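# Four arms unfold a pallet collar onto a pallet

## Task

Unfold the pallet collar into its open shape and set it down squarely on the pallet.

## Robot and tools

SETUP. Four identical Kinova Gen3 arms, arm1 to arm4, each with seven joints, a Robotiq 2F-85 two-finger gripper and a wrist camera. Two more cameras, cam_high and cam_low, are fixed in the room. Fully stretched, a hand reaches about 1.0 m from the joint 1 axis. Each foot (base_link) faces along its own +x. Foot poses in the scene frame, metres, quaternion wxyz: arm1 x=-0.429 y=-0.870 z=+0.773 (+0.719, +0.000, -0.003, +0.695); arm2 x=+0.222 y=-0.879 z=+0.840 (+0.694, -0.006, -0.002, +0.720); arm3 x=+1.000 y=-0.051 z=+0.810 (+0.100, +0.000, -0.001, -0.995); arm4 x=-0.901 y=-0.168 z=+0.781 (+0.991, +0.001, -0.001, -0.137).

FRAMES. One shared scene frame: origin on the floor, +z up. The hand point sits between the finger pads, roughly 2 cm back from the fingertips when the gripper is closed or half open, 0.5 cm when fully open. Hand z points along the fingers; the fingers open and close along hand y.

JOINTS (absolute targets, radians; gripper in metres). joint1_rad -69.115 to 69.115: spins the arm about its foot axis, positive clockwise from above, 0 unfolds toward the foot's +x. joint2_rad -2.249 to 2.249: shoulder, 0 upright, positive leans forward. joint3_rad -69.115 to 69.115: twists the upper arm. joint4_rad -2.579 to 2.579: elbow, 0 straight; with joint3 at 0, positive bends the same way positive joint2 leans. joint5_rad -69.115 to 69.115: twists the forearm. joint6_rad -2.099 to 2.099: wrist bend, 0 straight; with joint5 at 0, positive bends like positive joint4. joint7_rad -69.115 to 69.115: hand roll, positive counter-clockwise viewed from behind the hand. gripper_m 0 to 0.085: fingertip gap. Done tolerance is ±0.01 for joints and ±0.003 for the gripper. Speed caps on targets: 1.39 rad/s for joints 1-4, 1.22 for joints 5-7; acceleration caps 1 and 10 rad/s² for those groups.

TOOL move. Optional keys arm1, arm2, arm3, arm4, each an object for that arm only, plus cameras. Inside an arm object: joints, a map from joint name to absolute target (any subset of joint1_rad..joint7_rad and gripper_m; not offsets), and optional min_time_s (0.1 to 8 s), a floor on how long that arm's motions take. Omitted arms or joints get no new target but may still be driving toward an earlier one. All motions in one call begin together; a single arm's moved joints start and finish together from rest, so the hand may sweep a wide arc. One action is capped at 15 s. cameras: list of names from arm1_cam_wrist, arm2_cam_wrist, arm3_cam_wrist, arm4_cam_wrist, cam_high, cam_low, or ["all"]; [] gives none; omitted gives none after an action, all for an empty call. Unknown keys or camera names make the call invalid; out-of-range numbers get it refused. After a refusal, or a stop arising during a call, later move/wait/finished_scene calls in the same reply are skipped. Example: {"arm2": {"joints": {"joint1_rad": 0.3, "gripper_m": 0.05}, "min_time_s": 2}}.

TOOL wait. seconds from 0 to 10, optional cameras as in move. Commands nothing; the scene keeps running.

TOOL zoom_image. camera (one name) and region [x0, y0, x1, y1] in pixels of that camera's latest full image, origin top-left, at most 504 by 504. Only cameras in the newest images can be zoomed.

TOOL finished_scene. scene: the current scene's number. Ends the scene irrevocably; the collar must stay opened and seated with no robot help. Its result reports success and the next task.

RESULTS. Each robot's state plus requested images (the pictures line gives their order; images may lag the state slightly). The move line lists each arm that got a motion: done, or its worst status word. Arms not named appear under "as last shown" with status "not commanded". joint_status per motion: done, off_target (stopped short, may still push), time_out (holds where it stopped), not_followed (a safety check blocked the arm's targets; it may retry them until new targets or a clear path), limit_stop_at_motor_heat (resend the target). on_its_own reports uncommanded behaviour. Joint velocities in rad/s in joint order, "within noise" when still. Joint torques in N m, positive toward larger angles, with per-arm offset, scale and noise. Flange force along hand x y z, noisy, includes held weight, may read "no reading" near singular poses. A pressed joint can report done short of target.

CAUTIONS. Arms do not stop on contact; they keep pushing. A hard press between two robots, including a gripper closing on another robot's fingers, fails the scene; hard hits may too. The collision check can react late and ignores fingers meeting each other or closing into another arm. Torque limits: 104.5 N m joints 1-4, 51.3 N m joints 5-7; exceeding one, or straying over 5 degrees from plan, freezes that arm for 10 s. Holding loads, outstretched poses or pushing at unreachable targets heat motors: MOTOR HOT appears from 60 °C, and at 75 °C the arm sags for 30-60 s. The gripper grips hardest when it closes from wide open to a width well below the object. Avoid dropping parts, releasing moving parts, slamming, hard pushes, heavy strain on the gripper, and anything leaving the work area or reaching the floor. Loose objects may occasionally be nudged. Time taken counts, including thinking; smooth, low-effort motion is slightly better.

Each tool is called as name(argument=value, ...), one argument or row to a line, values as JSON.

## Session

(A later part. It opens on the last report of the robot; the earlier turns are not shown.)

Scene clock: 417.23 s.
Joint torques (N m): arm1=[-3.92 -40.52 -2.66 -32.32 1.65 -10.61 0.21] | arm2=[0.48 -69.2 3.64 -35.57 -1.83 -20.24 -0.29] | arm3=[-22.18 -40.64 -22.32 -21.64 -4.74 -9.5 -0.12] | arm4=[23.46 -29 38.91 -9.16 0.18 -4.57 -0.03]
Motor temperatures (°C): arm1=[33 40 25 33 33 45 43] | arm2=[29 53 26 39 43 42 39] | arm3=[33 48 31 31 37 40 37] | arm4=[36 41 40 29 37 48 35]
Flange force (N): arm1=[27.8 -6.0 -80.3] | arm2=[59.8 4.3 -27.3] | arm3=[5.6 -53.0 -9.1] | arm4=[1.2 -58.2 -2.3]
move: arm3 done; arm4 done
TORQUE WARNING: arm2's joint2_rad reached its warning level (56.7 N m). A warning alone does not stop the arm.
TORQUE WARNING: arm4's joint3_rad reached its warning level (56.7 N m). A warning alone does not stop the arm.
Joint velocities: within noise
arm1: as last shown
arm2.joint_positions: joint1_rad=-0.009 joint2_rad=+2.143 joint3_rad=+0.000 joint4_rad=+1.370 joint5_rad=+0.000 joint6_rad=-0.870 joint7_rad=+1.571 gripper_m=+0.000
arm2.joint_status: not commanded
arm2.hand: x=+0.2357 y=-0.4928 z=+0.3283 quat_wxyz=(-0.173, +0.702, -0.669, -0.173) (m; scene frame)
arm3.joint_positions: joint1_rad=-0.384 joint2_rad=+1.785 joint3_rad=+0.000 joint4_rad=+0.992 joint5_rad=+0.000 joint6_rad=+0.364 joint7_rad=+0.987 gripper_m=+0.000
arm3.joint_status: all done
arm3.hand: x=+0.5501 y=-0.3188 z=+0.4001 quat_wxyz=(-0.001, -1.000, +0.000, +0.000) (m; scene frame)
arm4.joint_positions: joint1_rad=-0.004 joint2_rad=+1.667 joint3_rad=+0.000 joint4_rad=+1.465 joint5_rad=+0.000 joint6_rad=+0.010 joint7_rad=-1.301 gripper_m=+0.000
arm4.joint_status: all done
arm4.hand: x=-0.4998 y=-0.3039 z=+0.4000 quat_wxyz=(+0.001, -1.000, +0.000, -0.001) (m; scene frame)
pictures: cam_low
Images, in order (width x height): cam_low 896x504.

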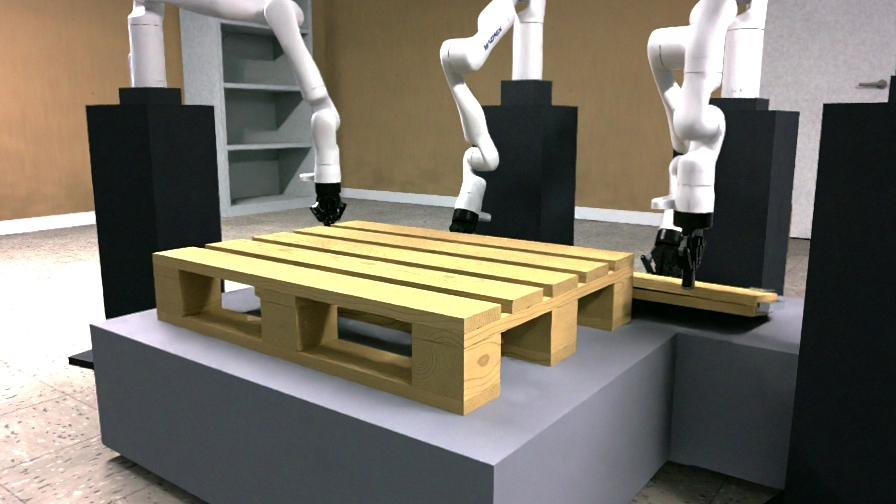

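move(
  arm3={"joints": {"joint1_rad": -0.391599, "joint2_rad": 1.788094, "joint4_rad": 0.979679, "joint6_rad": 0.37382, "joint7_rad": 0.978902}, "min_time_s": 1.5},
  arm4={"joints": {"joint1_rad": 0.004668, "joint2_rad": 1.666628, "joint4_rad": 1.460328, "joint6_rad": 0.014637, "joint7_rad": -1.291432}, "min_time_s": 1.5},
  cameras=[],
)

move(
  arm3={"joints": {"joint1_rad": -0.405778, "joint2_rad": 1.725095, "joint4_rad": 1.043204, "joint6_rad": 0.373294, "joint7_rad": 0.964722}, "min_time_s": 3},
  arm4={"joints": {"joint1_rad": 0.024837, "joint2_rad": 1.604711, "joint4_rad": 1.517736, "joint6_rad": 0.019146, "joint7_rad": -1.271263}, "min_time_s": 3},
  cameras=["cam_low"],
)

zoom_image(
  camera="cam_low",
  region=[610, 220, 820, 350],
)

Scene clock: 430.07 s.
Joint torques (N m): arm1=[-3.87 -42.11 -2.55 -33.91 1.54 -10.67 0.18] | arm2=[1.38 -69.47 4.92 -35.16 -2.49 -20.44 -0.2] | arm3=[-31.32 -45.25 -31.42 -31.03 -6.79 -15.17 -0.1] | arm4=[39.88 -31.41 64.03 -14.98 0.49 -7.52 0.05]
Motor temperatures (°C): arm1=[33 41 25 34 33 45 43] | arm2=[29 55 26 40 43 43 39] | arm3=[33 49 31 31 37 40 37] | arm4=[37 42 41 29 37 48 35]
Flange force (N): arm1=[30.7 -5.8 -84.3] | arm2=[60.2 6.5 -24.5] | arm3=[11.7 -77.1 -25.0] | arm4=[3.8 -98.4 -11.2]
move: arm3 done; arm4 done
TORQUE WARNING: arm2's joint2_rad reached its warning level (56.7 N m). A warning alone does not stop the arm.
TORQUE WARNING: arm4's joint3_rad reached its warning level (56.7 N m). A warning alone does not stop the arm.
Joint velocities: within noise
arm1: as last shown
arm2.joint_positions: joint1_rad=-0.009 joint2_rad=+2.145 joint3_rad=+0.000 joint4_rad=+1.370 joint5_rad=+0.000 joint6_rad=-0.870 joint7_rad=+1.571 gripper_m=+0.000
arm2.joint_status: not commanded
arm2.hand: x=+0.2358 y=-0.4944 z=+0.3275 quat_wxyz=(-0.172, +0.702, -0.669, -0.172) (m; scene frame)
arm3.joint_positions: joint1_rad=-0.392 joint2_rad=+1.788 joint3_rad=+0.000 joint4_rad=+0.980 joint5_rad=+0.000 joint6_rad=+0.374 joint7_rad=+0.979 gripper_m=+0.000
arm3.joint_status: all done
arm3.hand: x=+0.5500 y=-0.3238 z=+0.4001 quat_wxyz=(-0.001, -1.000, +0.000, +0.000) (m; scene frame)
arm4.joint_positions: joint1_rad=+0.005 joint2_rad=+1.667 joint3_rad=+0.000 joint4_rad=+1.460 joint5_rad=+0.000 joint6_rad=+0.015 joint7_rad=-1.291 gripper_m=+0.000
arm4.joint_status: all done
arm4.hand: x=-0.4998 y=-0.3077 z=+0.4000 quat_wxyz=(+0.001, -1.000, +0.000, -0.001) (m; scene frame)
pictures: none
No camera images: "cameras" was empty.

Scene clock: 433.37 s.
Joint torques (N m): arm1=[-3.61 -42.59 -4 -36.07 0.9 -9.18 -0.78] | arm2=[1.2 -69.94 5.76 -36.38 -2 -20.1 0.29] | arm3=[-23.65 -45.61 -23.78 -29.76 -5 -14.12 -0.11] | arm4=[36.53 -36.84 59.18 -22.68 0.57 -11.37 0.04]
Motor temperatures (°C): arm1=[33 42 25 34 33 45 43] | arm2=[29 56 26 40 43 44 39] | arm3=[33 50 32 31 37 40 37] | arm4=[37 42 42 29 37 48 35]
Flange force (N): arm1=[34.0 -7.8 -95.9] | arm2=[61.2 8.4 -30.1] | arm3=[16.1 -63.0 -17.5] | arm4=[-8.2 -94.4 -15.8]
move: arm3 done; arm4 done
TORQUE WARNING: arm2's joint2_rad reached its warning level (56.7 N m). A warning alone does not stop the arm.
TORQUE WARNING: arm4's joint3_rad reached its warning level (56.7 N m). A warning alone does not stop the arm.
Joint velocities: within noise
arm1: as last shown
arm2.joint_positions: joint1_rad=-0.009 joint2_rad=+2.145 joint3_rad=+0.000 joint4_rad=+1.370 joint5_rad=+0.000 joint6_rad=-0.870 joint7_rad=+1.571 gripper_m=+0.000
arm2.joint_status: not commanded
arm2.hand: x=+0.2358 y=-0.4944 z=+0.3275 quat_wxyz=(-0.172, +0.702, -0.669, -0.172) (m; scene frame)
arm3.joint_positions: joint1_rad=-0.406 joint2_rad=+1.725 joint3_rad=+0.000 joint4_rad=+1.043 joint5_rad=+0.000 joint6_rad=+0.373 joint7_rad=+0.965 gripper_m=+0.000
arm3.joint_status: all done
arm3.hand: x=+0.5501 y=-0.3328 z=+0.4261 quat_wxyz=(-0.001, -1.000, +0.000, +0.000) (m; scene frame)
arm4.joint_positions: joint1_rad=+0.025 joint2_rad=+1.605 joint3_rad=+0.000 joint4_rad=+1.518 joint5_rad=+0.000 joint6_rad=+0.019 joint7_rad=-1.271 gripper_m=+0.000
arm4.joint_status: all done
arm4.hand: x=-0.4998 y=-0.3168 z=+0.4260 quat_wxyz=(+0.001, -1.000, +0.000, -0.001) (m; scene frame)
pictures: cam_low
Images, in order (width x height): cam_low 896x504.

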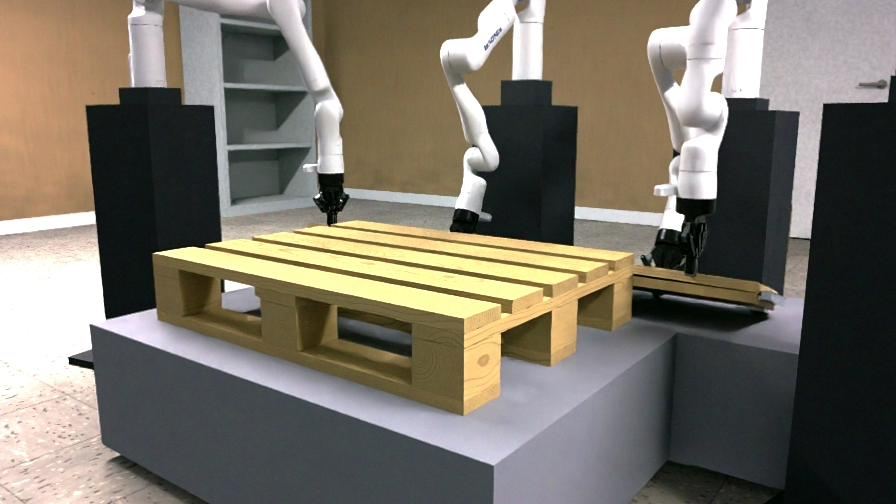

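Scaled by 2.400 from the camera's 896x504 image, which has a finer 1280x720 frame.

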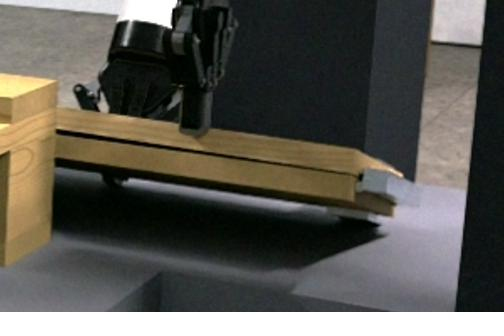

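move(
  arm3={"joints": {"joint1_rad": -0.42648, "joint2_rad": 1.671929, "joint4_rad": 1.081064, "joint6_rad": 0.3886, "joint7_rad": 0.94402}, "min_time_s": 3},
  arm4={"joints": {"joint1_rad": 0.049136, "joint2_rad": 1.547852, "joint4_rad": 1.562234, "joint6_rad": 0.031507, "joint7_rad": -1.246964}, "min_time_s": 3},
  cameras=["cam_low"],
)

zoom_image(
  camera="cam_low",
  region=[610, 220, 820, 350],
)

Scene clock: 443.97 s.
Joint torques (N m): arm1=[-3.12 -44.18 -4.85 -38.13 0.27 -9.02 -1.71] | arm2=[0.6 -71.59 8.17 -39.16 -1.29 -18.77 1.77] | arm3=[-27.37 -48.57 -27.5 -38.43 -5.95 -19.32 -0.14] | arm4=[42.62 -38.55 68.18 -30.52 1.09 -15.39 0.02]
Motor temperatures (°C): arm1=[33 43 25 35 33 45 43] | arm2=[29 58 26 40 43 45 39] | arm3=[33 51 32 32 37 41 37] | arm4=[38 43 44 30 37 48 35]
Flange force (N): arm1=[37.2 -8.6 -102.3] | arm2=[65.5 11.7 -43.6] | arm3=[25.5 -78.1 -30.5] | arm4=[-13.2 -111.8 -28.0]
move: arm3 done; arm4 done
TORQUE WARNING: arm2's joint2_rad reached its warning level (56.7 N m). A warning alone does not stop the arm.
TORQUE WARNING: arm4's joint3_rad reached its warning level (56.7 N m). A warning alone does not stop the arm.
Joint velocities: within noise
arm1: as last shown
arm1.hand: x=-0.3695 y=-0.4918 z=+0.3236 quat_wxyz=(-0.185, +0.655, -0.713, -0.167) (m; scene frame)
arm2.joint_positions: joint1_rad=-0.009 joint2_rad=+2.146 joint3_rad=+0.000 joint4_rad=+1.370 joint5_rad=+0.000 joint6_rad=-0.870 joint7_rad=+1.571 gripper_m=+0.000
arm2.joint_status: not commanded
arm2.hand: x=+0.2358 y=-0.4947 z=+0.3274 quat_wxyz=(-0.172, +0.702, -0.669, -0.172) (m; scene frame)
arm3.joint_positions: joint1_rad=-0.426 joint2_rad=+1.672 joint3_rad=+0.000 joint4_rad=+1.081 joint5_rad=+0.000 joint6_rad=+0.389 joint7_rad=+0.944 gripper_m=+0.000
arm3.joint_status: all done
arm3.hand: x=+0.5501 y=-0.3463 z=+0.4501 quat_wxyz=(-0.001, -1.000, +0.000, +0.000) (m; scene frame)
arm4.joint_positions: joint1_rad=+0.049 joint2_rad=+1.548 joint3_rad=+0.000 joint4_rad=+1.562 joint5_rad=+0.000 joint6_rad=+0.032 joint7_rad=-1.247 gripper_m=+0.000
arm4.joint_status: all done
arm4.hand: x=-0.4998 y=-0.3278 z=+0.4500 quat_wxyz=(+0.001, -1.000, +0.000, -0.001) (m; scene frame)
pictures: cam_low
Images, in order (width x height): cam_low 896x504.

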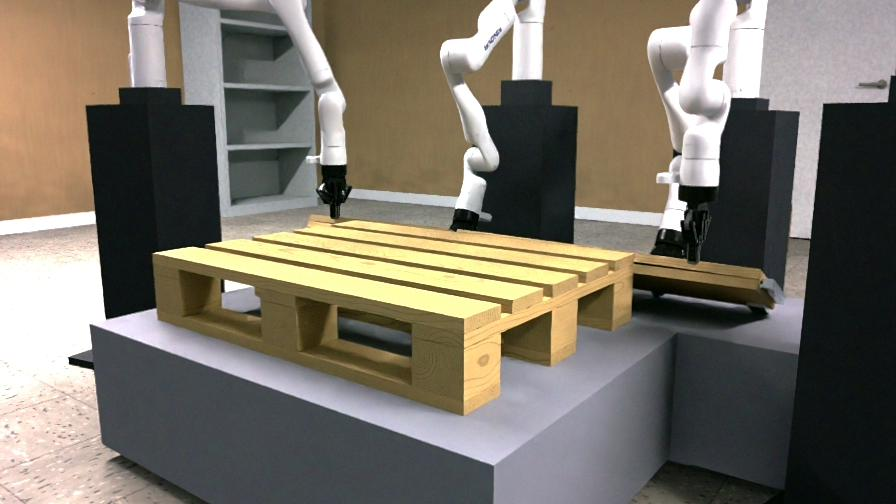

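Scaled by 2.400 from the camera's 896x504 image, which has a finer 1280x720 frame.

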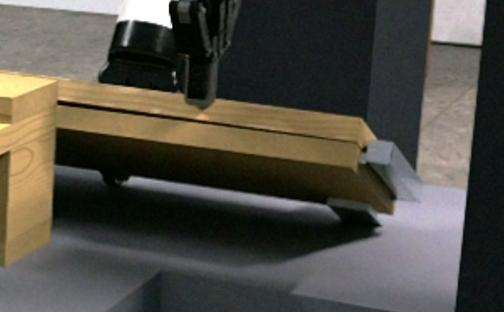

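move(
  arm3={"joints": {"joint1_rad": -0.442928, "joint2_rad": 1.622924, "joint4_rad": 1.114341, "joint6_rad": 0.404328, "joint7_rad": 0.927572}, "min_time_s": 3},
  arm4={"joints": {"joint1_rad": 0.068684, "joint2_rad": 1.494691, "joint4_rad": 1.600827, "joint6_rad": 0.046075, "joint7_rad": -1.227416}, "min_time_s": 3},
  cameras=["cam_low"],
)

zoom_image(
  camera="cam_low",
  region=[610, 220, 820, 350],
)

Scene clock: 453.93 s.
Joint torques (N m): arm1=[-2.78 -44.08 -4.37 -35.84 0.55 -9.94 -1.53] | arm2=[0.08 -71.48 8.12 -37.86 -1.28 -18.84 2.01] | arm3=[-23.63 -43.41 -23.64 -36.62 -5.25 -18.8 -0.2] | arm4=[30.89 -33.71 49.81 -29.32 1.15 -14.84 0.02]
Motor temperatures (°C): arm1=[33 44 25 35 33 45 43] | arm2=[29 59 26 42 43 45 39] | arm3=[34 53 32 32 37 41 37] | arm4=[39 43 47 30 37 49 35]
Flange force (N): arm1=[35.6 -7.0 -91.1] | arm2=[65.6 10.1 -37.9] | arm3=[27.0 -71.4 -35.2] | arm4=[-18.8 -85.1 -34.2]
move: arm3 done; arm4 done
TORQUE WARNING: arm2's joint2_rad reached its warning level (56.7 N m). A warning alone does not stop the arm.
TORQUE WARNING: arm4's joint3_rad reached its warning level (56.7 N m). A warning alone does not stop the arm.
Joint velocities: within noise
arm1.joint_positions: joint1_rad=+0.051 joint2_rad=+2.026 joint3_rad=+0.000 joint4_rad=+1.602 joint5_rad=+0.000 joint6_rad=-0.987 joint7_rad=+1.571 gripper_m=+0.000
arm1.joint_status: not commanded
arm1.hand: x=-0.3695 y=-0.4918 z=+0.3236 quat_wxyz=(-0.185, +0.655, -0.713, -0.167) (m; scene frame)
arm2.joint_positions: joint1_rad=-0.009 joint2_rad=+2.146 joint3_rad=+0.000 joint4_rad=+1.370 joint5_rad=+0.000 joint6_rad=-0.870 joint7_rad=+1.571 gripper_m=+0.000
arm2.joint_status: not commanded
arm2.hand: x=+0.2358 y=-0.4949 z=+0.3273 quat_wxyz=(-0.172, +0.702, -0.669, -0.172) (m; scene frame)
arm3.joint_positions: joint1_rad=-0.443 joint2_rad=+1.623 joint3_rad=+0.000 joint4_rad=+1.114 joint5_rad=+0.000 joint6_rad=+0.404 joint7_rad=+0.928 gripper_m=+0.000
arm3.joint_status: all done
arm3.hand: x=+0.5501 y=-0.3573 z=+0.4726 quat_wxyz=(-0.001, -1.000, +0.000, +0.000) (m; scene frame)
arm4.joint_positions: joint1_rad=+0.069 joint2_rad=+1.495 joint3_rad=+0.000 joint4_rad=+1.601 joint5_rad=+0.000 joint6_rad=+0.046 joint7_rad=-1.227 gripper_m=+0.000
arm4.joint_status: all done
arm4.hand: x=-0.4998 y=-0.3369 z=+0.4725 quat_wxyz=(+0.001, -1.000, +0.000, -0.001) (m; scene frame)
pictures: cam_low
Images, in order (width x height): cam_low 896x504.

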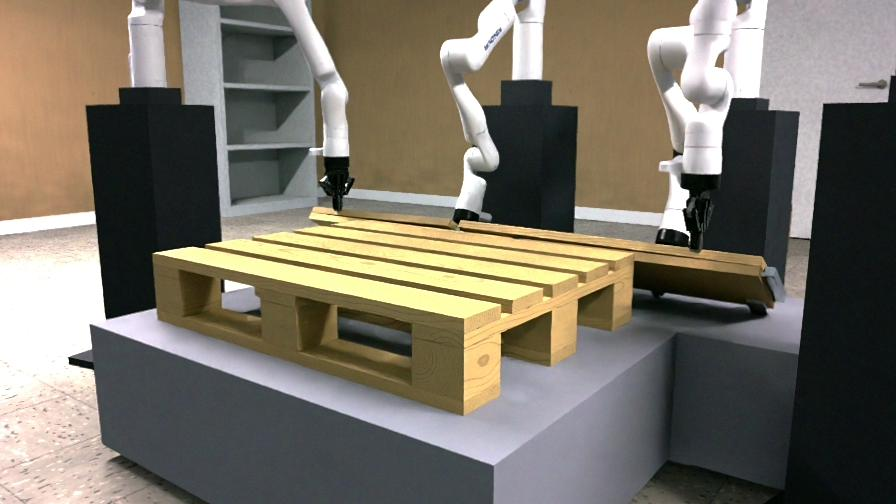

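Scaled by 2.400 from the camera's 896x504 image, which has a finer 1280x720 frame.

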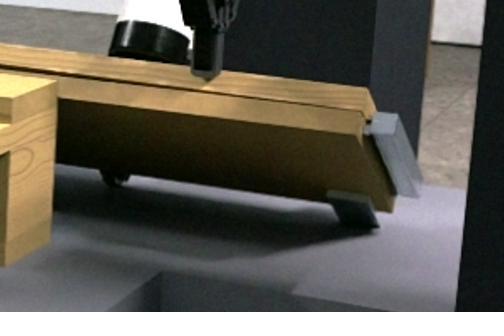

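move(
  arm3={"joints": {"joint1_rad": -0.461854, "joint2_rad": 1.582661, "joint4_rad": 1.130584, "joint6_rad": 0.428348, "joint7_rad": 0.908646}, "min_time_s": 2.5},
  arm4={"joints": {"joint1_rad": 0.092214, "joint2_rad": 1.447732, "joint4_rad": 1.627381, "joint6_rad": 0.06648, "joint7_rad": -1.203886}, "min_time_s": 2.5},
  cameras=["cam_low"],
)

zoom_image(
  camera="cam_low",
  region=[610, 220, 820, 350],
)

Scene clock: 460.50 s.
Joint torques (N m): arm1=[-2.97 -42.39 -3.44 -34.01 0.83 -10.27 -0.87] | arm2=[-0.04 -70.93 7.82 -36.01 -1.53 -19.07 2.08] | arm3=[-20.67 -35 -20.55 -28.18 -4.83 -14.42 -0.18] | arm4=[19.5 -28.63 32.1 -23.91 1 -12.12 0]
Motor temperatures (°C): arm1=[33 44 25 36 33 45 43] | arm2=[29 60 26 43 43 45 39] | arm3=[34 54 32 32 37 42 37] | arm4=[39 43 47 30 37 49 35]
Flange force (N): arm1=[31.9 -6.1 -85.3] | arm2=[64.8 8.4 -29.9] | arm3=[17.4 -58.8 -32.3] | arm4=[-18.6 -57.0 -32.3]
move: arm3 done; arm4 done
MOTOR HOT: the motor of arm2's joint2_rad reports 60 °C; the controller stops that arm at 75 °C. To cool a motor, set the load down, stop pushing, or move to a pose that needs little force.
TORQUE WARNING: arm2's joint2_rad reached its warning level (56.7 N m). A warning alone does not stop the arm.
Joint velocities: within noise
arm1: as last shown
arm2.joint_positions: joint1_rad=-0.009 joint2_rad=+2.146 joint3_rad=+0.000 joint4_rad=+1.370 joint5_rad=+0.000 joint6_rad=-0.870 joint7_rad=+1.571 gripper_m=+0.000
arm2.joint_status: not commanded
arm2.hand: x=+0.2358 y=-0.4950 z=+0.3273 quat_wxyz=(-0.172, +0.702, -0.669, -0.172) (m; scene frame)
arm3.joint_positions: joint1_rad=-0.462 joint2_rad=+1.583 joint3_rad=+0.000 joint4_rad=+1.131 joint5_rad=+0.000 joint6_rad=+0.428 joint7_rad=+0.909 gripper_m=+0.000
arm3.joint_status: all done
arm3.hand: x=+0.5501 y=-0.3703 z=+0.4926 quat_wxyz=(-0.001, -1.000, +0.000, +0.000) (m; scene frame)
arm4.joint_positions: joint1_rad=+0.092 joint2_rad=+1.448 joint3_rad=+0.000 joint4_rad=+1.627 joint5_rad=+0.000 joint6_rad=+0.066 joint7_rad=-1.204 gripper_m=+0.000
arm4.joint_status: all done
arm4.hand: x=-0.4998 y=-0.3479 z=+0.4925 quat_wxyz=(+0.001, -1.000, +0.000, -0.001) (m; scene frame)
pictures: cam_low
Images, in order (width x height): cam_low 896x504.

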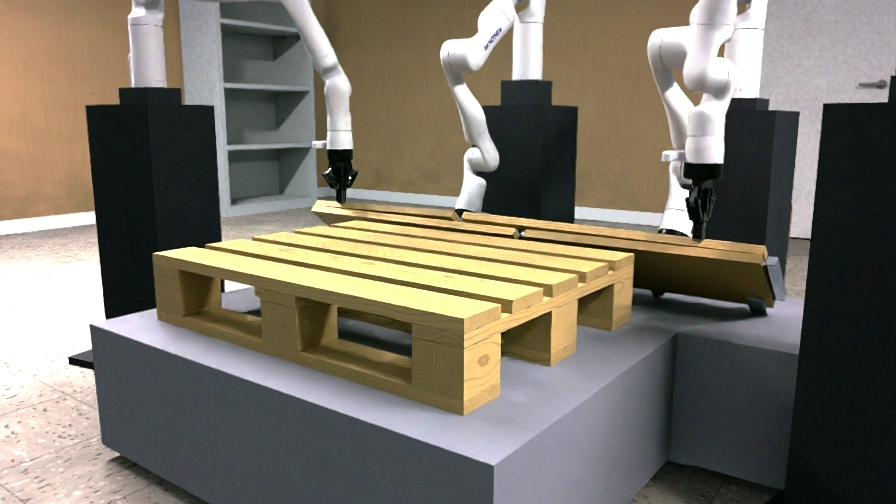

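Scaled by 2.400 from the camera's 896x504 image, which has a finer 1280x720 frame.

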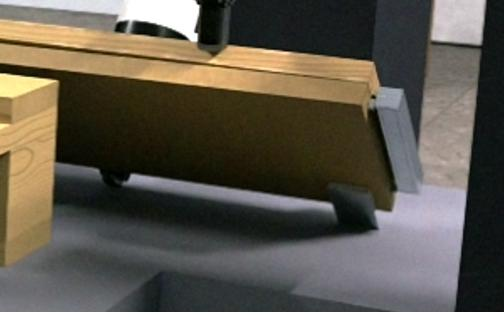

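move(
  arm3={"joints": {"joint1_rad": -0.487155, "joint2_rad": 1.553316, "joint4_rad": 1.122277, "joint6_rad": 0.466, "joint7_rad": 0.883345}, "min_time_s": 2.5},
  arm4={"joints": {"joint1_rad": 0.129826, "joint2_rad": 1.407652, "joint4_rad": 1.635096, "joint6_rad": 0.098845, "joint7_rad": -1.166274}, "min_time_s": 2.5},
  cameras=["cam_low"],
)

zoom_image(
  camera="cam_low",
  region=[610, 200, 820, 330],
)

Scene clock: 468.90 s.
Joint torques (N m): arm1=[-2.58 -43.44 -3.65 -34.04 0.79 -10.43 -1.18] | arm2=[-0.52 -71.36 8.93 -34.02 -1.44 -18.81 2.98] | arm3=[-22.59 -26.98 -22.04 -32.7 -5.56 -19.01 -0.21] | arm4=[21.74 -25.73 34.7 -29.18 1.63 -15.06 0]
Motor temperatures (°C): arm1=[33 45 25 36 33 45 43] | arm2=[29 61 26 44 43 45 39] | arm3=[34 54 32 33 37 42 37] | arm4=[39 43 46 31 37 49 35]
Flange force (N): arm1=[33.7 -5.5 -83.6] | arm2=[66.6 8.2 -21.2] | arm3=[26.0 -70.3 -60.4] | arm4=[-23.2 -65.6 -48.8]
move: arm3 done; arm4 done
MOTOR HOT: still on. The motor of arm2's joint2_rad reports 61 °C.
TORQUE WARNING: arm2's joint2_rad reached its warning level (56.7 N m). A warning alone does not stop the arm.
Joint velocities: within noise
arm1: as last shown
arm1.hand: x=-0.3696 y=-0.4918 z=+0.3236 quat_wxyz=(-0.185, +0.655, -0.713, -0.167) (m; scene frame)
arm2.joint_positions: joint1_rad=-0.009 joint2_rad=+2.146 joint3_rad=+0.000 joint4_rad=+1.370 joint5_rad=+0.000 joint6_rad=-0.870 joint7_rad=+1.571 gripper_m=+0.000
arm2.joint_status: not commanded
arm2.hand: x=+0.2358 y=-0.4953 z=+0.3271 quat_wxyz=(-0.172, +0.702, -0.669, -0.171) (m; scene frame)
arm3.joint_positions: joint1_rad=-0.487 joint2_rad=+1.553 joint3_rad=+0.000 joint4_rad=+1.122 joint5_rad=+0.000 joint6_rad=+0.466 joint7_rad=+0.883 gripper_m=+0.000
arm3.joint_status: all done
arm3.hand: x=+0.5501 y=-0.3883 z=+0.5101 quat_wxyz=(-0.001, -1.000, +0.000, +0.000) (m; scene frame)
arm4.joint_positions: joint1_rad=+0.130 joint2_rad=+1.408 joint3_rad=+0.000 joint4_rad=+1.635 joint5_rad=+0.000 joint6_rad=+0.099 joint7_rad=-1.166 gripper_m=+0.000
arm4.joint_status: all done
arm4.hand: x=-0.4998 y=-0.3658 z=+0.5100 quat_wxyz=(+0.001, -1.000, +0.000, -0.001) (m; scene frame)
pictures: cam_low
Images, in order (width x height): cam_low 896x504.

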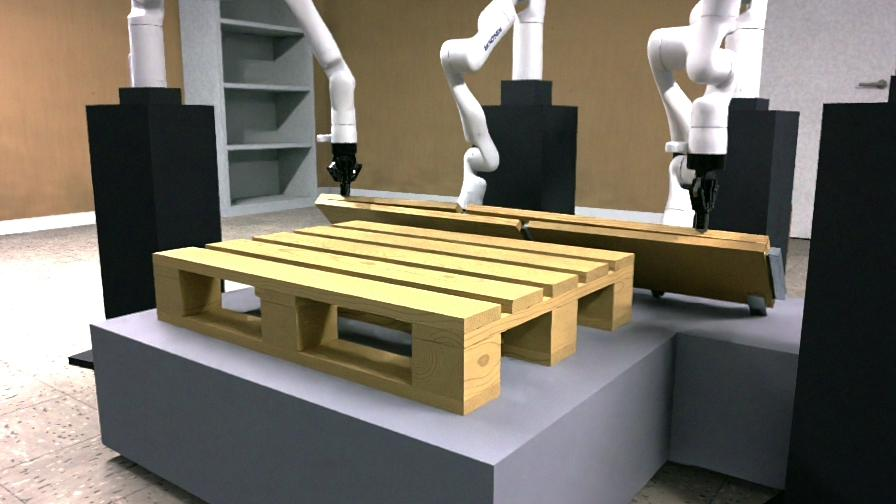

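Scaled by 2.400 from the camera's 896x504 image, which has a finer 1280x720 frame.

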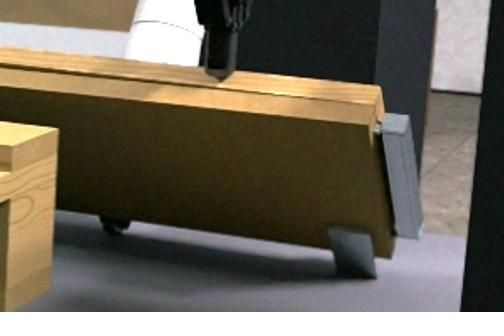

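move(
  arm3={"joints": {"joint1_rad": -0.516073, "joint2_rad": 1.53591, "joint4_rad": 1.091462, "joint6_rad": 0.514221, "joint7_rad": 0.854427}, "min_time_s": 2.5},
  arm4={"joints": {"joint1_rad": 0.173135, "joint2_rad": 1.376098, "joint4_rad": 1.627086, "joint6_rad": 0.138409, "joint7_rad": -1.122965}, "min_time_s": 2.5},
  cameras=["cam_low"],
)

zoom_image(
  camera="cam_low",
  region=[610, 200, 820, 330],
)

Scene clock: 484.90 s.
Joint torques (N m): arm1=[-3.81 -43.97 -2.83 -34.46 1.4 -10.79 -0.08] | arm2=[-0.07 -68.64 7.65 -38.16 -1.71 -18.15 2.1] | arm3=[-18.21 -18.24 -17.31 -26.23 -4.75 -16.49 -0.25] | arm4=[16.87 -14.11 26.59 -28.76 1.75 -15.61 0]
Motor temperatures (°C): arm1=[33 47 25 36 33 45 43] | arm2=[29 63 26 44 43 46 39] | arm3=[34 52 32 34 37 42 37] | arm4=[39 43 46 31 37 49 35]
Flange force (N): arm1=[34.0 -6.1 -83.7] | arm2=[61.4 8.1 -45.6] | arm3=[22.8 -59.3 -65.0] | arm4=[-26.7 -56.5 -74.1]
move: arm3 done; arm4 done
MOTOR HOT: still on. The motor of arm2's joint2_rad reports 63 °C.
TORQUE WARNING: arm2's joint2_rad reached its warning level (56.7 N m). A warning alone does not stop the arm.
Joint velocities: within noise
arm1: as last shown
arm1.hand: x=-0.3696 y=-0.4919 z=+0.3236 quat_wxyz=(-0.185, +0.655, -0.713, -0.167) (m; scene frame)
arm2.joint_positions: joint1_rad=-0.009 joint2_rad=+2.147 joint3_rad=+0.000 joint4_rad=+1.370 joint5_rad=+0.000 joint6_rad=-0.870 joint7_rad=+1.571 gripper_m=+0.000
arm2.joint_status: not commanded
arm2.hand: x=+0.2358 y=-0.4957 z=+0.3269 quat_wxyz=(-0.171, +0.702, -0.670, -0.171) (m; scene frame)
arm3.joint_positions: joint1_rad=-0.516 joint2_rad=+1.536 joint3_rad=+0.000 joint4_rad=+1.091 joint5_rad=+0.000 joint6_rad=+0.514 joint7_rad=+0.854 gripper_m=+0.000
arm3.joint_status: all done
arm3.hand: x=+0.5501 y=-0.4098 z=+0.5246 quat_wxyz=(-0.001, -1.000, +0.000, +0.000) (m; scene frame)
arm4.joint_positions: joint1_rad=+0.173 joint2_rad=+1.376 joint3_rad=+0.000 joint4_rad=+1.627 joint5_rad=+0.000 joint6_rad=+0.138 joint7_rad=-1.123 gripper_m=+0.000
arm4.joint_status: all done
arm4.hand: x=-0.4998 y=-0.3874 z=+0.5245 quat_wxyz=(+0.001, -1.000, +0.000, -0.001) (m; scene frame)
pictures: cam_low
Images, in order (width x height): cam_low 896x504.

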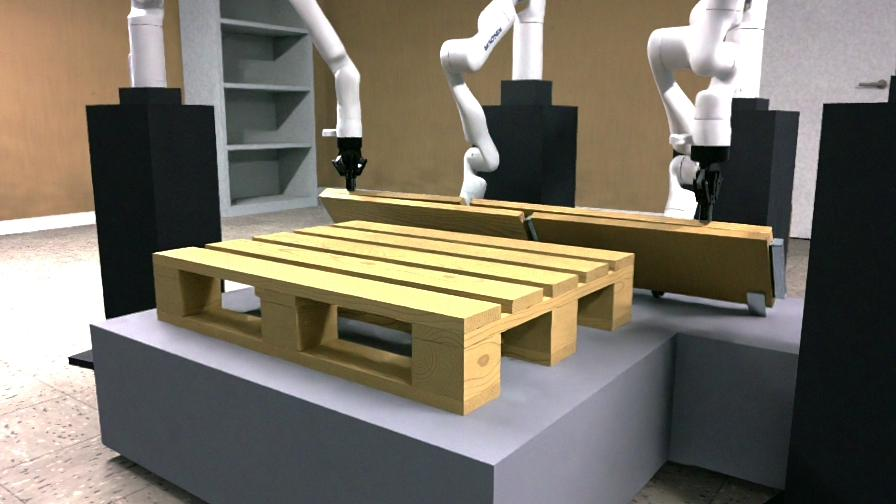

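Scaled by 2.400 from the camera's 896x504 image, which has a finer 1280x720 frame.

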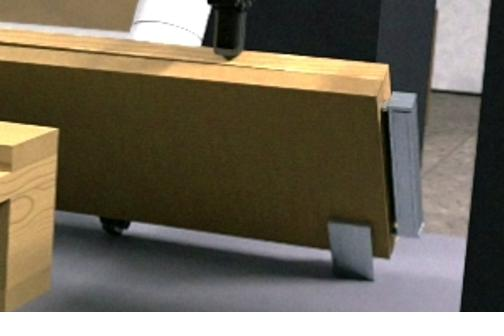

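move(
  arm3={"joints": {"joint1_rad": -0.550467, "joint2_rad": 1.530195, "joint4_rad": 1.032632, "joint6_rad": 0.578766, "joint7_rad": 0.820033}, "min_time_s": 2.5},
  arm4={"joints": {"joint1_rad": 0.22495, "joint2_rad": 1.348432, "joint4_rad": 1.603032, "joint6_rad": 0.190129, "joint7_rad": -1.07115}, "min_time_s": 2.5},
  cameras=[],
)

Scene clock: 493.07 s.
Joint torques (N m): arm1=[-0.83 -29.79 0.37 -4.55 0.28 -6.47 0.25] | arm2=[-0.02 -57.25 2.52 -13.55 -0.75 -16.47 -0.16] | arm3=[-5.31 -14.04 -4.49 -9.95 -1.44 -5.81 -0.21] | arm4=[3.43 -18.48 7.26 -9.28 0.41 -4.54 -0.08]
Motor temperatures (°C): arm1=[33 47 25 36 33 45 43] | arm2=[29 64 26 44 43 46 39] | arm3=[34 51 32 34 37 43 37] | arm4=[39 43 45 32 37 50 35]
Flange force (N): arm1=[18.2 -1.1 3.5] | arm2=[50.2 1.2 40.4] | arm3=[9.9 -20.8 -37.3] | arm4=[-8.8 -13.4 -22.6]
move: arm3 done; arm4 done
MOTOR HOT: still on. The motor of arm2's joint2_rad reports 64 °C.
TORQUE WARNING: arm2's joint2_rad reached its warning level (56.7 N m). A warning alone does not stop the arm.
Joint velocities: within noise
arm1: as last shown
arm1.hand: x=-0.3696 y=-0.4918 z=+0.3236 quat_wxyz=(-0.185, +0.655, -0.713, -0.167) (m; scene frame)
arm2.joint_positions: joint1_rad=-0.009 joint2_rad=+2.144 joint3_rad=+0.000 joint4_rad=+1.370 joint5_rad=+0.000 joint6_rad=-0.870 joint7_rad=+1.571 gripper_m=+0.000
arm2.joint_status: not commanded
arm2.hand: x=+0.2357 y=-0.4937 z=+0.3279 quat_wxyz=(-0.172, +0.702, -0.669, -0.172) (m; scene frame)
arm3.joint_positions: joint1_rad=-0.550 joint2_rad=+1.530 joint3_rad=+0.000 joint4_rad=+1.033 joint5_rad=+0.000 joint6_rad=+0.579 joint7_rad=+0.820 gripper_m=+0.000
arm3.joint_status: all done
arm3.hand: x=+0.5501 y=-0.4368 z=+0.5376 quat_wxyz=(-0.001, -1.000, +0.000, +0.000) (m; scene frame)
arm4.joint_positions: joint1_rad=+0.225 joint2_rad=+1.348 joint3_rad=+0.000 joint4_rad=+1.603 joint5_rad=+0.000 joint6_rad=+0.190 joint7_rad=-1.071 gripper_m=+0.000
arm4.joint_status: all done
arm4.hand: x=-0.4998 y=-0.4144 z=+0.5385 quat_wxyz=(+0.001, -1.000, +0.000, -0.001) (m; scene frame)
pictures: none
No camera images: "cameras" was empty.

wait(
  seconds=0,
  cameras=["cam_low"],
)

zoom_image(
  camera="cam_low",
  region=[610, 180, 820, 330],
)

Scene clock: 493.73 s.
Joint torques (N m): arm1=[-0.79 -29.81 0.37 -4.56 0.26 -6.47 0.27] | arm2=[-0.08 -57.34 2.48 -13.66 -0.8 -16.54 -0.18] | arm3=[-5.36 -14.11 -4.52 -9.99 -1.48 -5.8 -0.2] | arm4=[3.42 -18.54 7.24 -9.26 0.42 -4.54 -0.06]
Motor temperatures (°C): arm1=[33 47 25 36 33 45 43] | arm2=[29 64 26 44 43 46 39] | arm3=[34 51 32 34 37 43 37] | arm4=[39 43 45 32 37 50 35]
Flange force (N): arm1=[18.3 -1.1 3.5] | arm2=[50.2 0.9 40.3] | arm3=[10.0 -20.9 -37.3] | arm4=[-8.7 -13.4 -22.4]
MOTOR HOT: still on. The motor of arm2's joint2_rad reports 64 °C.
TORQUE WARNING: arm2's joint2_rad reached its warning level (56.7 N m). A warning alone does not stop the arm.
Joint velocities: within noise
arm1.joint_positions: joint1_rad=+0.051 joint2_rad=+2.026 joint3_rad=+0.000 joint4_rad=+1.602 joint5_rad=+0.000 joint6_rad=-0.987 joint7_rad=+1.571 gripper_m=+0.000
arm1.joint_status: not commanded
arm1.hand: x=-0.3696 y=-0.4919 z=+0.3236 quat_wxyz=(-0.185, +0.655, -0.713, -0.167) (m; scene frame)
arm2.joint_positions: joint1_rad=-0.009 joint2_rad=+2.144 joint3_rad=+0.000 joint4_rad=+1.370 joint5_rad=+0.000 joint6_rad=-0.870 joint7_rad=+1.571 gripper_m=+0.000
arm2.joint_status: not commanded
arm2.hand: x=+0.2357 y=-0.4937 z=+0.3279 quat_wxyz=(-0.172, +0.702, -0.669, -0.172) (m; scene frame)
arm3.joint_positions: joint1_rad=-0.550 joint2_rad=+1.530 joint3_rad=+0.000 joint4_rad=+1.033 joint5_rad=+0.000 joint6_rad=+0.579 joint7_rad=+0.820 gripper_m=+0.000
arm3.joint_status: all done
arm3.hand: x=+0.5501 y=-0.4368 z=+0.5376 quat_wxyz=(-0.001, -1.000, +0.000, +0.000) (m; scene frame)
arm4.joint_positions: joint1_rad=+0.225 joint2_rad=+1.348 joint3_rad=+0.000 joint4_rad=+1.603 joint5_rad=+0.000 joint6_rad=+0.190 joint7_rad=-1.071 gripper_m=+0.000
arm4.joint_status: all done
arm4.hand: x=-0.4998 y=-0.4144 z=+0.5385 quat_wxyz=(+0.001, -1.000, +0.000, -0.001) (m; scene frame)
pictures: cam_low
Images, in order (width x height): cam_low 896x504.

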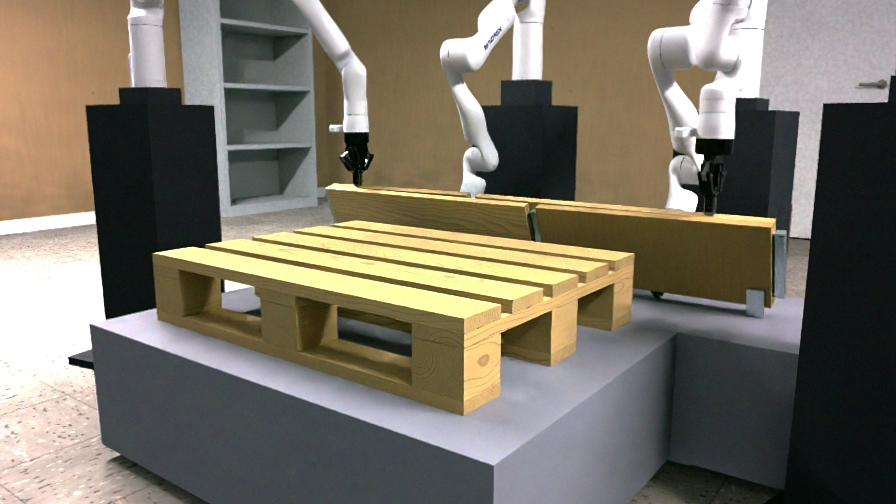

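Scaled by 2.400 from the camera's 896x504 image, which has a finer 1280x720 frame.

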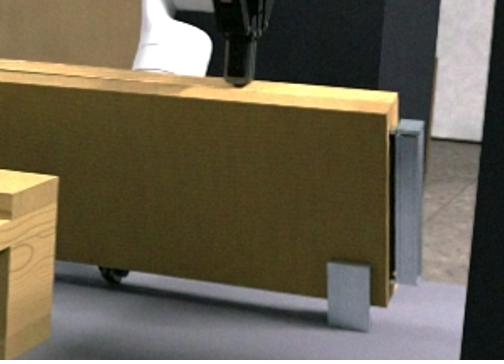

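move(
  arm3={"joints": {"joint1_rad": -0.576961, "joint2_rad": 1.551497, "joint4_rad": 0.955976, "joint6_rad": 0.63412, "joint7_rad": 0.793539}, "min_time_s": 2.5},
  arm4={"joints": {"joint1_rad": 0.266864, "joint2_rad": 1.352203, "joint4_rad": 1.559773, "joint6_rad": 0.229617, "joint7_rad": -1.029236}, "min_time_s": 2.5},
  cameras=["cam_low"],
)

zoom_image(
  camera="cam_low",
  region=[610, 180, 820, 330],
)

Scene clock: 500.63 s.
Joint torques (N m): arm1=[-0.36 -26.34 0.75 -2.82 0.03 -5.23 0.25] | arm2=[-0.43 -51.85 1.54 -14.27 -0.63 -14.8 -0.3] | arm3=[-2.56 -1.12 -1.89 -3.66 -0.63 -4.27 -0.16] | arm4=[-1.56 0.35 -0.26 -2.92 -0.32 -2.54 -0.1]
Motor temperatures (°C): arm1=[33 46 25 36 33 45 43] | arm2=[29 65 26 43 43 45 39] | arm3=[34 50 32 33 37 42 37] | arm4=[38 43 44 32 37 50 35]
Flange force (N): arm1=[13.9 -0.2 2.5] | arm2=[42.4 -0.4 24.1] | arm3=[8.8 -14.0 -53.7] | arm4=[-8.0 -0.9 -54.6]
move: arm3 done; arm4 done
MOTOR HOT: still on. The motor of arm2's joint2_rad reports 65 °C.
TORQUE WARNING: arm2's joint2_rad reached its warning level (56.7 N m). A warning alone does not stop the arm.
Joint velocities: within noise
arm1: as last shown
arm1.hand: x=-0.3695 y=-0.4918 z=+0.3236 quat_wxyz=(-0.185, +0.655, -0.713, -0.167) (m; scene frame)
arm2.joint_positions: joint1_rad=-0.009 joint2_rad=+2.142 joint3_rad=+0.000 joint4_rad=+1.370 joint5_rad=+0.000 joint6_rad=-0.870 joint7_rad=+1.571 gripper_m=+0.000
arm2.joint_status: not commanded
arm2.hand: x=+0.2356 y=-0.4917 z=+0.3288 quat_wxyz=(-0.173, +0.702, -0.669, -0.173) (m; scene frame)
arm3.joint_positions: joint1_rad=-0.577 joint2_rad=+1.551 joint3_rad=+0.000 joint4_rad=+0.956 joint5_rad=+0.000 joint6_rad=+0.634 joint7_rad=+0.794 gripper_m=+0.000
arm3.joint_status: all done
arm3.hand: x=+0.5501 y=-0.4588 z=+0.5386 quat_wxyz=(-0.001, -1.000, +0.000, +0.000) (m; scene frame)
arm4.joint_positions: joint1_rad=+0.267 joint2_rad=+1.352 joint3_rad=+0.000 joint4_rad=+1.560 joint5_rad=+0.000 joint6_rad=+0.230 joint7_rad=-1.029 gripper_m=+0.000
arm4.joint_status: all done
arm4.hand: x=-0.4998 y=-0.4374 z=+0.5395 quat_wxyz=(+0.001, -1.000, +0.000, -0.001) (m; scene frame)
pictures: cam_low
Images, in order (width x height): cam_low 896x504.

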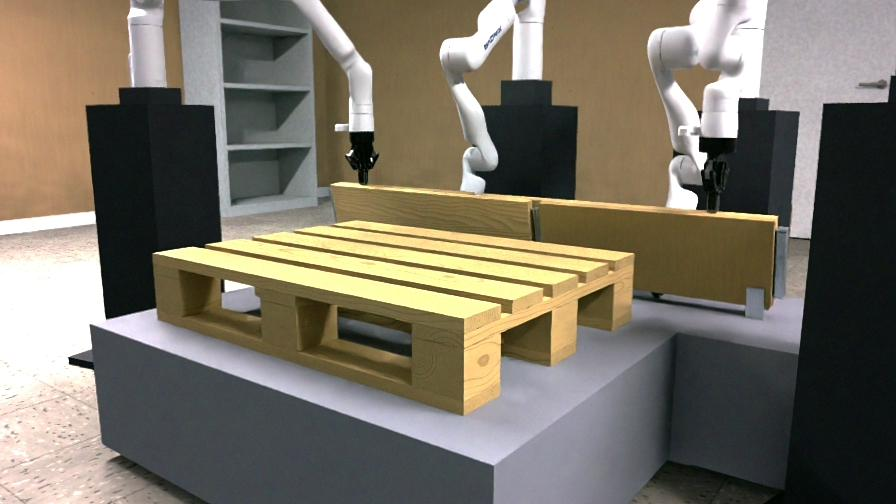

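Scaled by 2.400 from the camera's 896x504 image, which has a finer 1280x720 frame.

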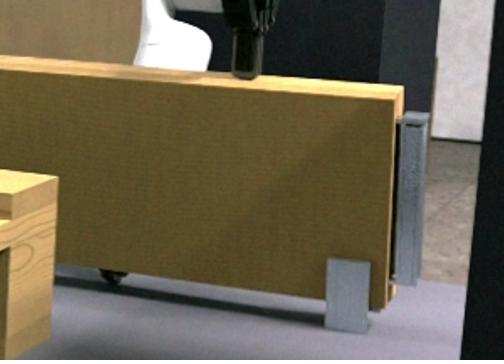

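move(
  arm3={"joints": {"joint1_rad": -0.590741, "joint2_rad": 1.565884, "joint4_rad": 0.908821, "joint6_rad": 0.666888, "joint7_rad": 0.779759}, "min_time_s": 2},
  arm4={"joints": {"joint1_rad": 0.28771, "joint2_rad": 1.355475, "joint4_rad": 1.534884, "joint6_rad": 0.251233, "joint7_rad": -1.00839}, "min_time_s": 2},
  cameras=["cam_low", "arm3_cam_wrist", "arm4_cam_wrist"],
)

zoom_image(
  camera="cam_low",
  region=[610, 180, 820, 330],
)

Scene clock: 505.60 s.
Joint torques (N m): arm1=[0.12 -16.8 1.13 2.03 -0.13 -1.53 0.29] | arm2=[-0.35 -26.25 0.61 -2.32 -0.31 -5.87 -0.32] | arm3=[-0.08 -20.71 0.58 -5.32 -0.02 -0.62 -0.17] | arm4=[-1.14 -20.39 0.98 -2.16 -0.27 -0.1 -0.14]
Motor temperatures (°C): arm1=[33 46 25 36 33 45 43] | arm2=[29 65 26 43 43 45 39] | arm3=[34 50 32 33 37 42 37] | arm4=[38 42 44 31 37 49 35]
Flange force (N): arm1=[2.5 0.8 -0.7] | arm2=[12.4 -1.4 11.3] | arm3=[3.7 -4.0 -11.3] | arm4=[-1.9 2.2 -3.8]
move: arm3 done; arm4 done
MOTOR HOT: still on. The motor of arm2's joint2_rad reports 65 °C.
Joint velocities: within noise
arm1: as last shown
arm1.hand: x=-0.3696 y=-0.4918 z=+0.3236 quat_wxyz=(-0.185, +0.655, -0.713, -0.167) (m; scene frame)
arm2.joint_positions: joint1_rad=-0.009 joint2_rad=+2.142 joint3_rad=+0.000 joint4_rad=+1.370 joint5_rad=+0.000 joint6_rad=-0.870 joint7_rad=+1.571 gripper_m=+0.000
arm2.joint_status: not commanded
arm2.hand: x=+0.2356 y=-0.4916 z=+0.3289 quat_wxyz=(-0.173, +0.702, -0.669, -0.173) (m; scene frame)
arm3.joint_positions: joint1_rad=-0.591 joint2_rad=+1.566 joint3_rad=+0.000 joint4_rad=+0.909 joint5_rad=+0.000 joint6_rad=+0.667 joint7_rad=+0.780 gripper_m=+0.000
arm3.joint_status: all done
arm3.hand: x=+0.5500 y=-0.4709 z=+0.5387 quat_wxyz=(-0.001, -1.000, +0.000, +0.000) (m; scene frame)
arm4.joint_positions: joint1_rad=+0.288 joint2_rad=+1.356 joint3_rad=+0.000 joint4_rad=+1.535 joint5_rad=+0.000 joint6_rad=+0.251 joint7_rad=-1.008 gripper_m=+0.000
arm4.joint_status: all done
arm4.hand: x=-0.4998 y=-0.4493 z=+0.5397 quat_wxyz=(+0.001, -1.000, +0.000, -0.001) (m; scene frame)
pictures: arm3_cam_wrist, arm4_cam_wrist, cam_low
Images, in order (width x height): arm3_cam_wrist 896x504, arm4_cam_wrist 896x504, cam_low 896x504.

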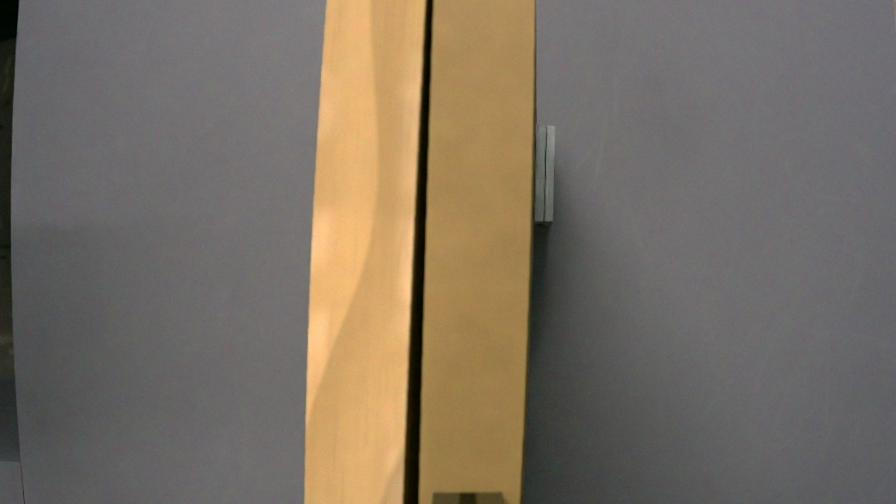

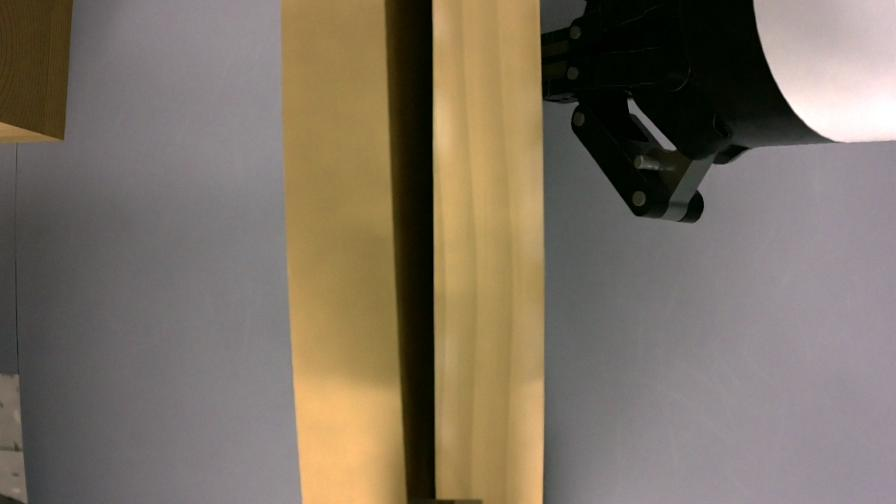

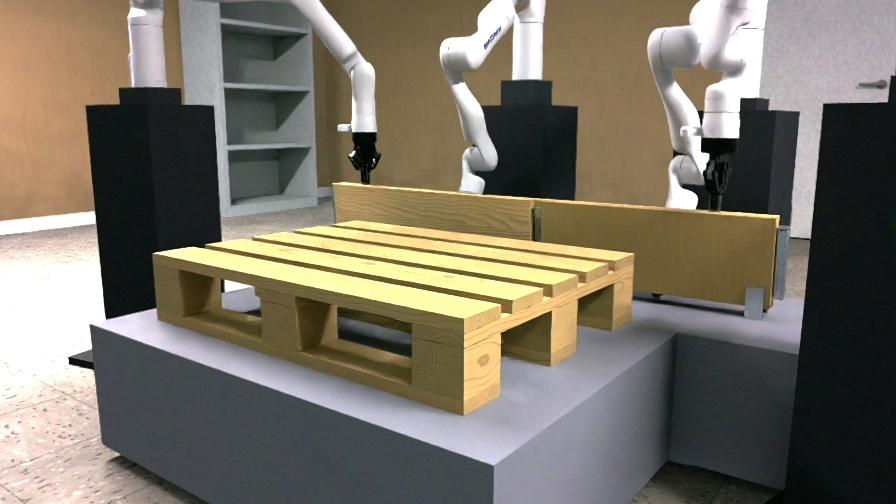

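Scaled by 2.400 from the camera's 896x504 image, which has a finer 1280x720 frame.

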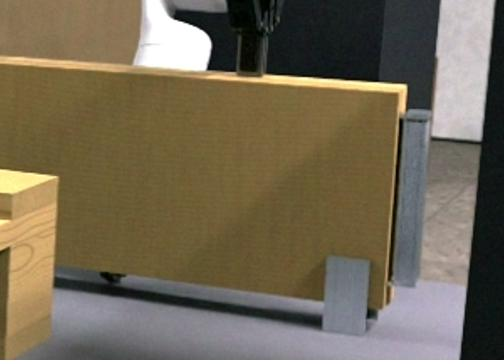

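move(
  arm1={"joints": {"joint1_rad": 0.28497, "joint2_rad": 1.124004, "joint4_rad": 2.162741, "joint6_rad": -0.145152, "joint7_rad": 0.35747, "gripper_m": 0.032}, "min_time_s": 3},
  arm2={"joints": {"joint1_rad": -0.352518, "joint2_rad": 1.293241, "joint4_rad": 2.068827, "joint6_rad": -0.220475, "joint7_rad": 2.777482, "gripper_m": 0.032}, "min_time_s": 3},
  arm3={"joints": {"joint1_rad": -0.502446, "joint2_rad": 1.297787, "joint4_rad": 1.296594, "joint6_rad": 0.547212, "joint7_rad": 0.868054}, "min_time_s": 3},
  arm4={"joints": {"joint1_rad": 0.157617, "joint2_rad": 1.128876, "joint4_rad": 1.780325, "joint6_rad": 0.232392, "joint7_rad": -1.138483}, "min_time_s": 3},
  cameras=[],
)

move(
  arm1={"joints": {"joint1_rad": 0.31757, "joint2_rad": 1.184193, "joint4_rad": 1.764956, "joint6_rad": 0.192444, "joint7_rad": 0.39007}, "min_time_s": 2.5},
  arm2={"joints": {"joint1_rad": -0.398126, "joint2_rad": 1.329452, "joint4_rad": 1.659629, "joint6_rad": 0.152512, "joint7_rad": 2.731874}, "min_time_s": 2.5},
  cameras=["arm1_cam_wrist", "arm2_cam_wrist"],
)

Scene clock: 525.87 s.
Joint torques (N m): arm1=[0.18 -18.44 1.04 0.4 -0.15 -0.18 0.35] | arm2=[-0.14 -16.7 0.22 4.03 -0.21 -0.28 -0.44] | arm3=[0.42 -22.32 1.03 -4.93 0.14 -0.15 -0.13] | arm4=[-0.05 -21.11 2.47 -2.24 -0.08 -0.02 -0.14]
Motor temperatures (°C): arm1=[33 44 25 35 33 45 43] | arm2=[29 61 26 41 43 44 39] | arm3=[33 48 31 33 37 42 37] | arm4=[37 42 41 31 37 49 35]
Flange force (N): arm1=[1.8 -2.1 3.1] | arm2=[-0.5 -7.5 0.7] | arm3=[2.7 -1.4 -4.2] | arm4=[-0.4 0.6 1.5]
move: arm1 done; arm2 done; arm3 done; arm4 done
MOTOR HOT: still on. The motor of arm2's joint2_rad reports 61 °C.
Joint velocities: within noise
arm1.joint_positions: joint1_rad=+0.285 joint2_rad=+1.124 joint3_rad=+0.000 joint4_rad=+2.163 joint5_rad=+0.000 joint6_rad=-0.145 joint7_rad=+0.357 gripper_m=+0.032
arm1.joint_status: all done
arm1.hand: x=-0.2999 y=-0.5601 z=+0.6192 quat_wxyz=(-0.002, +0.019, -1.000, -0.002) (m; scene frame)
arm2.joint_positions: joint1_rad=-0.353 joint2_rad=+1.293 joint3_rad=+0.000 joint4_rad=+2.069 joint5_rad=+0.000 joint6_rad=-0.220 joint7_rad=+2.777 gripper_m=+0.032
arm2.joint_status: all done
arm2.hand: x=+0.1206 y=-0.5603 z=+0.6188 quat_wxyz=(+0.003, +1.000, +0.012, +0.006) (m; scene frame)
arm3.joint_positions: joint1_rad=-0.502 joint2_rad=+1.298 joint3_rad=+0.000 joint4_rad=+1.297 joint5_rad=+0.000 joint6_rad=+0.547 joint7_rad=+0.868 gripper_m=+0.000
arm3.joint_status: all done
arm3.hand: x=+0.5501 y=-0.3994 z=+0.6286 quat_wxyz=(-0.001, -1.000, +0.000, +0.000) (m; scene frame)
arm4.joint_positions: joint1_rad=+0.158 joint2_rad=+1.129 joint3_rad=+0.000 joint4_rad=+1.780 joint5_rad=+0.000 joint6_rad=+0.232 joint7_rad=-1.139 gripper_m=+0.000
arm4.joint_status: all done
arm4.hand: x=-0.4998 y=-0.3799 z=+0.6285 quat_wxyz=(+0.001, -1.000, +0.000, -0.001) (m; scene frame)
pictures: none
No camera images: "cameras" was empty.

Scene clock: 528.70 s.
Joint torques (N m): arm1=[0.15 -21.83 1 -2.68 -0.12 -0.17 0.31] | arm2=[-0.21 -20.16 0.18 0.81 -0.19 -0.26 -0.4] | arm3=[0.38 -22.23 0.98 -4.91 0.05 -0.15 -0.17] | arm4=[-0.06 -21.09 2.49 -2.24 -0.08 -0.04 -0.14]
Motor temperatures (°C): arm1=[33 44 25 35 33 45 43] | arm2=[29 61 26 41 43 43 39] | arm3=[33 48 31 32 37 42 37] | arm4=[37 42 41 31 37 49 35]
Flange force (N): arm1=[1.3 -1.7 2.1] | arm2=[-1.3 -7.9 0.9] | arm3=[2.6 -1.5 -4.4] | arm4=[-0.4 0.7 1.4]
move: arm1 done; arm2 done
MOTOR HOT: still on. The motor of arm2's joint2_rad reports 61 °C.
Joint velocities: within noise
arm1.joint_positions: joint1_rad=+0.318 joint2_rad=+1.184 joint3_rad=+0.000 joint4_rad=+1.765 joint5_rad=+0.000 joint6_rad=+0.192 joint7_rad=+0.390 gripper_m=+0.032
arm1.joint_status: all done
arm1.hand: x=-0.2498 y=-0.4557 z=+0.5992 quat_wxyz=(-0.002, +0.019, -1.000, -0.002) (m; scene frame)
arm2.joint_positions: joint1_rad=-0.398 joint2_rad=+1.329 joint3_rad=+0.000 joint4_rad=+1.660 joint5_rad=+0.000 joint6_rad=+0.153 joint7_rad=+2.732 gripper_m=+0.032
arm2.joint_status: all done
arm2.hand: x=+0.0556 y=-0.4562 z=+0.5988 quat_wxyz=(+0.003, +1.000, +0.012, +0.006) (m; scene frame)
arm3, arm4: as last shown
pictures: arm1_cam_wrist, arm2_cam_wrist
Images, in order (width x height): arm1_cam_wrist 896x504, arm2_cam_wrist 896x504.

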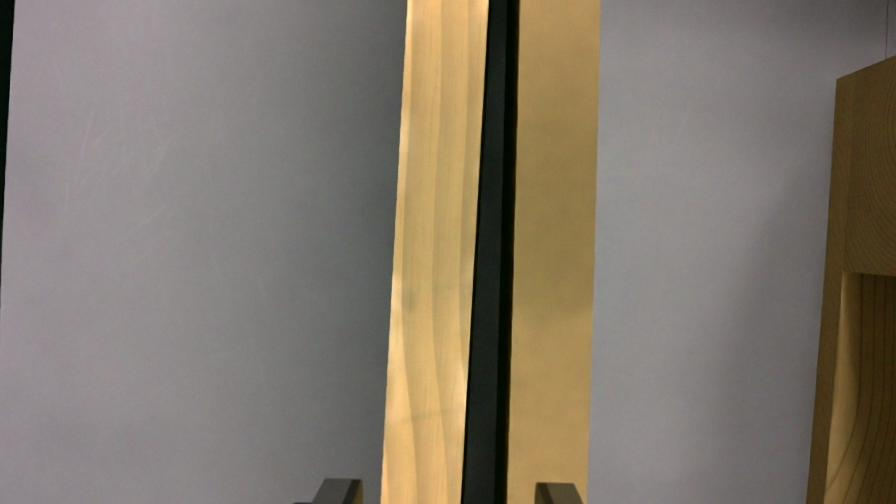

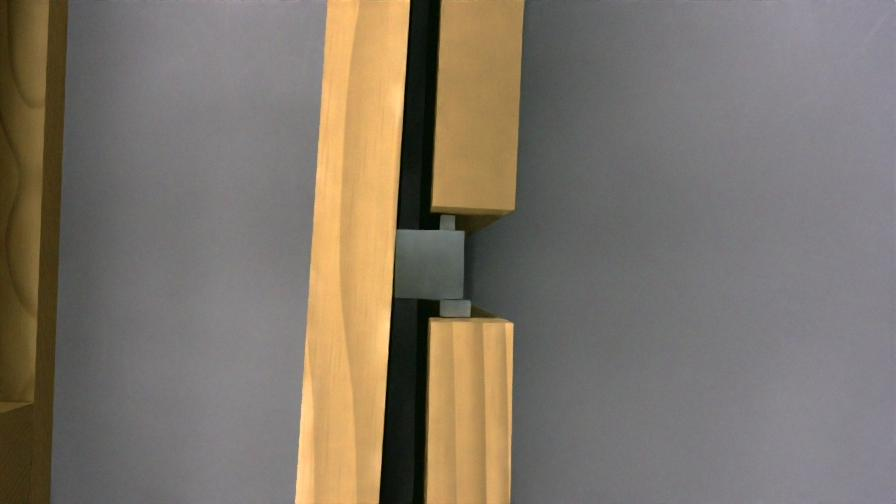

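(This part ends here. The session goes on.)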